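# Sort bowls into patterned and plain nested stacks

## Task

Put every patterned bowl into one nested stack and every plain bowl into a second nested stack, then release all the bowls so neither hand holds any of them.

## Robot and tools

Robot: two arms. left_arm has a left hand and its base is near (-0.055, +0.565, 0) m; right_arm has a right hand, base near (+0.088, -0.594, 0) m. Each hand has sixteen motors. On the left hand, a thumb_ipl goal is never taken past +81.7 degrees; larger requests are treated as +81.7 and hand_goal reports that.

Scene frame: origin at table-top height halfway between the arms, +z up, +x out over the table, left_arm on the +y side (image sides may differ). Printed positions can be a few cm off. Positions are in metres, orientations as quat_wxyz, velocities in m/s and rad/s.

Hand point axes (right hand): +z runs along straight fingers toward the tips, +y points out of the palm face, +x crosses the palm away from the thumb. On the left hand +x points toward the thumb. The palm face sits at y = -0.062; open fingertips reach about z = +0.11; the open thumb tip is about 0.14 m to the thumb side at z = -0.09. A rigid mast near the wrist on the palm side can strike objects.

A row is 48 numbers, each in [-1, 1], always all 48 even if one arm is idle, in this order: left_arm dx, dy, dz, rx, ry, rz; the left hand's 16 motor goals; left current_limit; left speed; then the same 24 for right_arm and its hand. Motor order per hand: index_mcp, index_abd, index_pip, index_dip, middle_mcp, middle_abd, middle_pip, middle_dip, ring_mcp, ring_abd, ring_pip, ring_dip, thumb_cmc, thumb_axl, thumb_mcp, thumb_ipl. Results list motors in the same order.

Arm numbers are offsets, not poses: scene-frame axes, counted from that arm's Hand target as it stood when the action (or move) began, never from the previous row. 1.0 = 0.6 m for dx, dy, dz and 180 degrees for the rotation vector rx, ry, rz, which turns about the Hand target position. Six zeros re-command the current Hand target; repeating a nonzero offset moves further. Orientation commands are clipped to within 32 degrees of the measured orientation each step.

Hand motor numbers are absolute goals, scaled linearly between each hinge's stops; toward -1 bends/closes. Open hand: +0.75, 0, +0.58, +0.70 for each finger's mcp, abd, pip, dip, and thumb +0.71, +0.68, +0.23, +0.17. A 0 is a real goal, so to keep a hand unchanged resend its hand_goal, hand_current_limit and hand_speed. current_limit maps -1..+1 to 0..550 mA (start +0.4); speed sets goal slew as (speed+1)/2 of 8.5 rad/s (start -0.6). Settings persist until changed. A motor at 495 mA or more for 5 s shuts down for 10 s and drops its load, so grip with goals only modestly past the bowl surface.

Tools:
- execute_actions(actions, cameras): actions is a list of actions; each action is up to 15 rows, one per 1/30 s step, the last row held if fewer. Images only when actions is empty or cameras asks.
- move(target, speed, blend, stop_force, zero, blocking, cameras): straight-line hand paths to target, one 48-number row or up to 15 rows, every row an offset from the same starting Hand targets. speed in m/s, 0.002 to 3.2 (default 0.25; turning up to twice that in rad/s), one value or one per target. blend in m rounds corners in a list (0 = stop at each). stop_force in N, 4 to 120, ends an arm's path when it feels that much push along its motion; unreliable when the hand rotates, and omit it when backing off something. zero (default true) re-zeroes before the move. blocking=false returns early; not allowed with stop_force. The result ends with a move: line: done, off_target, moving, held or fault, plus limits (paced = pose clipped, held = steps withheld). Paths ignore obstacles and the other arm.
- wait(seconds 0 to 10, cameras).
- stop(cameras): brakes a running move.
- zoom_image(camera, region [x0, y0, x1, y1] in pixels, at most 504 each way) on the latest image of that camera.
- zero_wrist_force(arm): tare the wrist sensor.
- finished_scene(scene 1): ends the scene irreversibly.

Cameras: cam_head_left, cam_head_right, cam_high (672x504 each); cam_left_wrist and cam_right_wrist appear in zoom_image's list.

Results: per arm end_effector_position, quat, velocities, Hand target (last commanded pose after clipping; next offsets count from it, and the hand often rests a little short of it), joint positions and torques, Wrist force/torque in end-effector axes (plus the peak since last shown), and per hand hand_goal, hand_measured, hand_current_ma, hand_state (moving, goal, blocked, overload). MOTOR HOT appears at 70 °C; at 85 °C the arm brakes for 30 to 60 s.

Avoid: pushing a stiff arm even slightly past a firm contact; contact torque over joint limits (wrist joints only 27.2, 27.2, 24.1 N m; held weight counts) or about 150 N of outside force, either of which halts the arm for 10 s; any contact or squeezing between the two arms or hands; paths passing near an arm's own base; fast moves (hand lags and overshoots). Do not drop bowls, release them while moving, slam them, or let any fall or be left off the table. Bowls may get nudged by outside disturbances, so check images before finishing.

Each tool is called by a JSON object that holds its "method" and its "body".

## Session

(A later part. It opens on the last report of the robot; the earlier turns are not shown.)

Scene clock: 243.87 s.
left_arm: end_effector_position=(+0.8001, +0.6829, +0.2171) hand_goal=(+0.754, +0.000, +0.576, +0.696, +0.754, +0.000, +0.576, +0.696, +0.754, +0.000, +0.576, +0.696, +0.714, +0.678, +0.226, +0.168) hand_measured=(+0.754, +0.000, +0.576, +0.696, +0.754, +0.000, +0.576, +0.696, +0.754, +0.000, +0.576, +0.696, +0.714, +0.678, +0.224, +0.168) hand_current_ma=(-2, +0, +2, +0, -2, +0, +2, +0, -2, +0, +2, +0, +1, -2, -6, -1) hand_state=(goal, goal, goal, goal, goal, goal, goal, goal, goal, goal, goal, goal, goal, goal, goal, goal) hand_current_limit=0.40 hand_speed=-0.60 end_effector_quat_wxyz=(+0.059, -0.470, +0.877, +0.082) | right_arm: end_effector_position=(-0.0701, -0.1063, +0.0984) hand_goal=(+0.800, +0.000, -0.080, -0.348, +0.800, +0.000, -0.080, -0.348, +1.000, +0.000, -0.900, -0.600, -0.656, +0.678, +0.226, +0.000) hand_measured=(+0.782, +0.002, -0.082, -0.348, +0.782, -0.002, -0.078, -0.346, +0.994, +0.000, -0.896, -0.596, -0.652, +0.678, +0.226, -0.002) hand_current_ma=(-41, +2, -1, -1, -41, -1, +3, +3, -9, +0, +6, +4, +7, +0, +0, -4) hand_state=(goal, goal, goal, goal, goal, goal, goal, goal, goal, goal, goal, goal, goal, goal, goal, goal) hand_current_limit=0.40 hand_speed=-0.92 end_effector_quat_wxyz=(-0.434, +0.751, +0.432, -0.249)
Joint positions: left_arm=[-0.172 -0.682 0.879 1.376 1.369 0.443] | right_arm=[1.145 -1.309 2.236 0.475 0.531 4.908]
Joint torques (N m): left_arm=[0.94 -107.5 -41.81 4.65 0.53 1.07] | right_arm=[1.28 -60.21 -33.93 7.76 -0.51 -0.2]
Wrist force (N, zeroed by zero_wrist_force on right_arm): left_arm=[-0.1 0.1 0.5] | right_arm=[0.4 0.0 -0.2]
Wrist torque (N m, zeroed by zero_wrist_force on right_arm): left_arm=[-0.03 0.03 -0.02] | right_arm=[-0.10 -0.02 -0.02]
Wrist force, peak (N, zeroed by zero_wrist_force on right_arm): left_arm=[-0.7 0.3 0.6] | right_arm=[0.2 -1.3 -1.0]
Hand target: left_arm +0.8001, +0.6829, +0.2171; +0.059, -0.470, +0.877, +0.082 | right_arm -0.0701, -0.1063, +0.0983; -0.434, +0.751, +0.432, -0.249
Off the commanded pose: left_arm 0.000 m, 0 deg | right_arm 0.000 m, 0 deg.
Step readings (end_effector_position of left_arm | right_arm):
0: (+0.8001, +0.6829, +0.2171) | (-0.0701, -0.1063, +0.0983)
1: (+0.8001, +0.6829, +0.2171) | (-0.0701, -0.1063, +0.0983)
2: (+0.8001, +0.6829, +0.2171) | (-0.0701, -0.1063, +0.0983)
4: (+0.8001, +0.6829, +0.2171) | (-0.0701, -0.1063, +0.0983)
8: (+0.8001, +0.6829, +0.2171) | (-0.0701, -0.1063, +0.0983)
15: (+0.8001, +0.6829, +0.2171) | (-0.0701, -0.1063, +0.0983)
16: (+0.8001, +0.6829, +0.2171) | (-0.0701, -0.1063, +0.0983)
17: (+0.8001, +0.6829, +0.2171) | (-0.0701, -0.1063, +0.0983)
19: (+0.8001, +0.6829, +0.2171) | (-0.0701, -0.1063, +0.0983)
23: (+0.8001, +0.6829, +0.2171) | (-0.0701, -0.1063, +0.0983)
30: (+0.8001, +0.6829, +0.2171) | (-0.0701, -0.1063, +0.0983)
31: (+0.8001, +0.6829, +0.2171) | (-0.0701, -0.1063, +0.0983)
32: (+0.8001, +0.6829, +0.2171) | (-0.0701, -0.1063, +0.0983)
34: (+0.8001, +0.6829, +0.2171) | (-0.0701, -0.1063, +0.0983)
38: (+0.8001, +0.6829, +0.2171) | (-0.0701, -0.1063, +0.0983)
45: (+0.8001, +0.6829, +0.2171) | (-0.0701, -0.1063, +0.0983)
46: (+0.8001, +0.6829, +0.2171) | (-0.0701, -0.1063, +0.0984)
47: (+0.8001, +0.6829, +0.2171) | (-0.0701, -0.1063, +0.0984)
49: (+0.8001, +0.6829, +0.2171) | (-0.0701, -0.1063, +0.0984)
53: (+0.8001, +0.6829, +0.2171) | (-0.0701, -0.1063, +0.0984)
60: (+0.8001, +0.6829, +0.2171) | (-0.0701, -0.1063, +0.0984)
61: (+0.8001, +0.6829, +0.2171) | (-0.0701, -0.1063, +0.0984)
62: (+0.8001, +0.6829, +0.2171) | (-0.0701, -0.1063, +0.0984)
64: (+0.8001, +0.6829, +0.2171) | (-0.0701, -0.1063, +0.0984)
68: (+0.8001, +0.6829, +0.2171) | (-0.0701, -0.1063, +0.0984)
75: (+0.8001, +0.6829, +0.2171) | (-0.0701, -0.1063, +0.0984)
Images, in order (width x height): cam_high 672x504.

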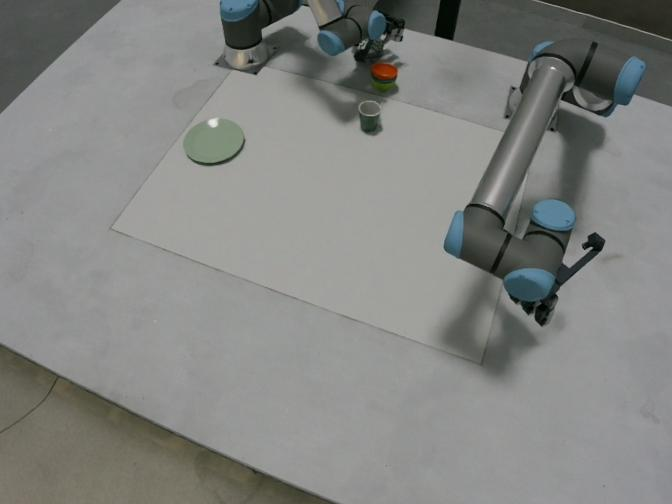

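{"method": "move", "body": {"target": [[0,0,0,0,0,0,0.754,0,0.576,0.696,0.754,0,0.576,0.696,0.754,0,0.576,0.696,0.714,0.678,0.226,0.168,0.4,-0.6,0,0,0.07,0,0,0,0.8,0,-0.08,-0.348,0.8,0,-0.08,-0.348,1.0,0,-0.9,-0.6,-0.657,0.678,0.225,0.0,0.4,-0.92],[0,0,0,0,0,0,0.754,0,0.576,0.696,0.754,0,0.576,0.696,0.754,0,0.576,0.696,0.714,0.678,0.226,0.168,0.4,-0.6,0,0,0.22,0,0,0,0.8,0,-0.08,-0.348,0.8,0,-0.08,-0.348,1.0,0,-0.9,-0.6,-0.657,0.678,0.225,0.0,0.4,-0.92],[0,0,0,0,0,0,0.754,0,0.576,0.696,0.754,0,0.576,0.696,0.754,0,0.576,0.696,0.714,0.678,0.226,0.168,0.4,-0.6,0.15,-0.15,0.22,0,0,0,0.8,0,-0.08,-0.348,0.8,0,-0.08,-0.348,1.0,0,-0.9,-0.6,-0.657,0.678,0.225,0.0,0.4,-0.92]], "speed": [0.03, 0.1, 0.2], "blend": [0.02, 0.02, 0], "cameras": ["cam_high"]}}

{"method": "zoom_image", "body": {"camera": "cam_high", "region": [345, 28, 435, 95]}}

Scene clock: 248.07 s.
left_arm: end_effector_position=(+0.8001, +0.6829, +0.2171) hand_goal=(+0.754, +0.000, +0.576, +0.696, +0.754, +0.000, +0.576, +0.696, +0.754, +0.000, +0.576, +0.696, +0.714, +0.678, +0.226, +0.168) hand_measured=(+0.754, +0.000, +0.576, +0.696, +0.754, +0.000, +0.576, +0.696, +0.754, +0.000, +0.576, +0.696, +0.714, +0.678, +0.224, +0.168) hand_current_ma=(-2, +0, +2, +0, -2, +0, +2, +0, -2, +0, +2, +0, +1, -2, -6, -1) hand_state=(goal, goal, goal, goal, goal, goal, goal, goal, goal, goal, goal, goal, goal, goal, goal, goal) hand_current_limit=0.40 hand_speed=-0.60 end_effector_quat_wxyz=(+0.059, -0.470, +0.877, +0.082) | right_arm: end_effector_position=(+0.0198, -0.1962, +0.2303) hand_goal=(+0.800, +0.000, -0.080, -0.348, +0.800, +0.000, -0.080, -0.348, +1.000, +0.000, -0.900, -0.600, -0.656, +0.678, +0.226, +0.000) hand_measured=(+0.786, +0.002, -0.080, -0.348, +0.784, -0.002, -0.078, -0.346, +0.994, +0.000, -0.896, -0.596, -0.652, +0.678, +0.226, -0.002) hand_current_ma=(-27, +2, +0, -1, -36, -1, +2, +3, -9, +0, +6, +4, +4, +0, +0, -4) hand_state=(goal, goal, goal, goal, goal, goal, goal, goal, goal, goal, goal, goal, goal, goal, goal, goal) hand_current_limit=0.40 hand_speed=-0.92 end_effector_quat_wxyz=(-0.434, +0.751, +0.432, -0.249)
Joint positions: left_arm=[-0.172 -0.682 0.879 1.376 1.369 0.443] | right_arm=[0.774 -1.548 2.365 1.19 0.584 4.203]
Joint torques (N m): left_arm=[0.74 -109.76 -42.78 4.69 0.64 0.71] | right_arm=[-8.11 -16.03 -13.56 10.15 0.7 -1.57]
Wrist force (N, zeroed by zero_wrist_force on right_arm): left_arm=[0.3 -0.2 0.6] | right_arm=[0.1 0.1 0.1]
Wrist torque (N m, zeroed by zero_wrist_force on right_arm): left_arm=[-0.07 -0.02 0.03] | right_arm=[-0.08 -0.05 0.09]
Wrist force, peak (N, zeroed by zero_wrist_force on right_arm): left_arm=[-0.3 0.9 0.4] | right_arm=[-0.2 1.1 -1.4]
Hand target: left_arm +0.8001, +0.6829, +0.2171; +0.059, -0.470, +0.877, +0.082 | right_arm +0.0199, -0.1963, +0.2303; -0.434, +0.751, +0.432, -0.249
Off the commanded pose: left_arm 0.000 m, 0 deg | right_arm 0.000 m, 0 deg.
move: done
Images, in order (width x height): cam_high 672x504.

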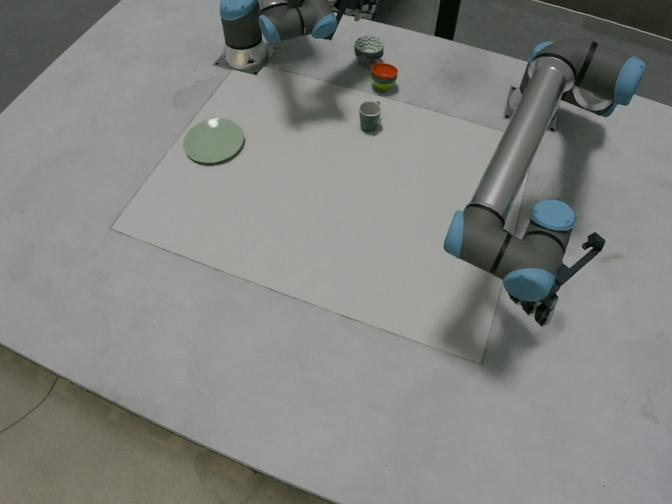

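Scaled by 5.600.

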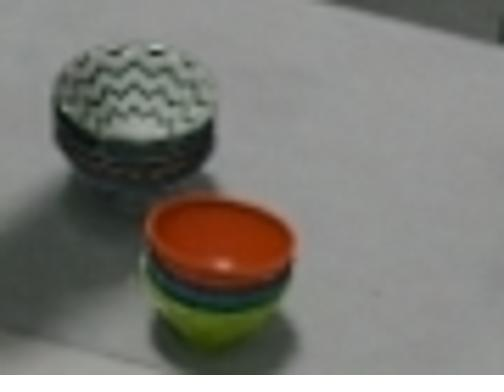

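{"method": "finished_scene", "body": {}}

The scene is finished: the task was done.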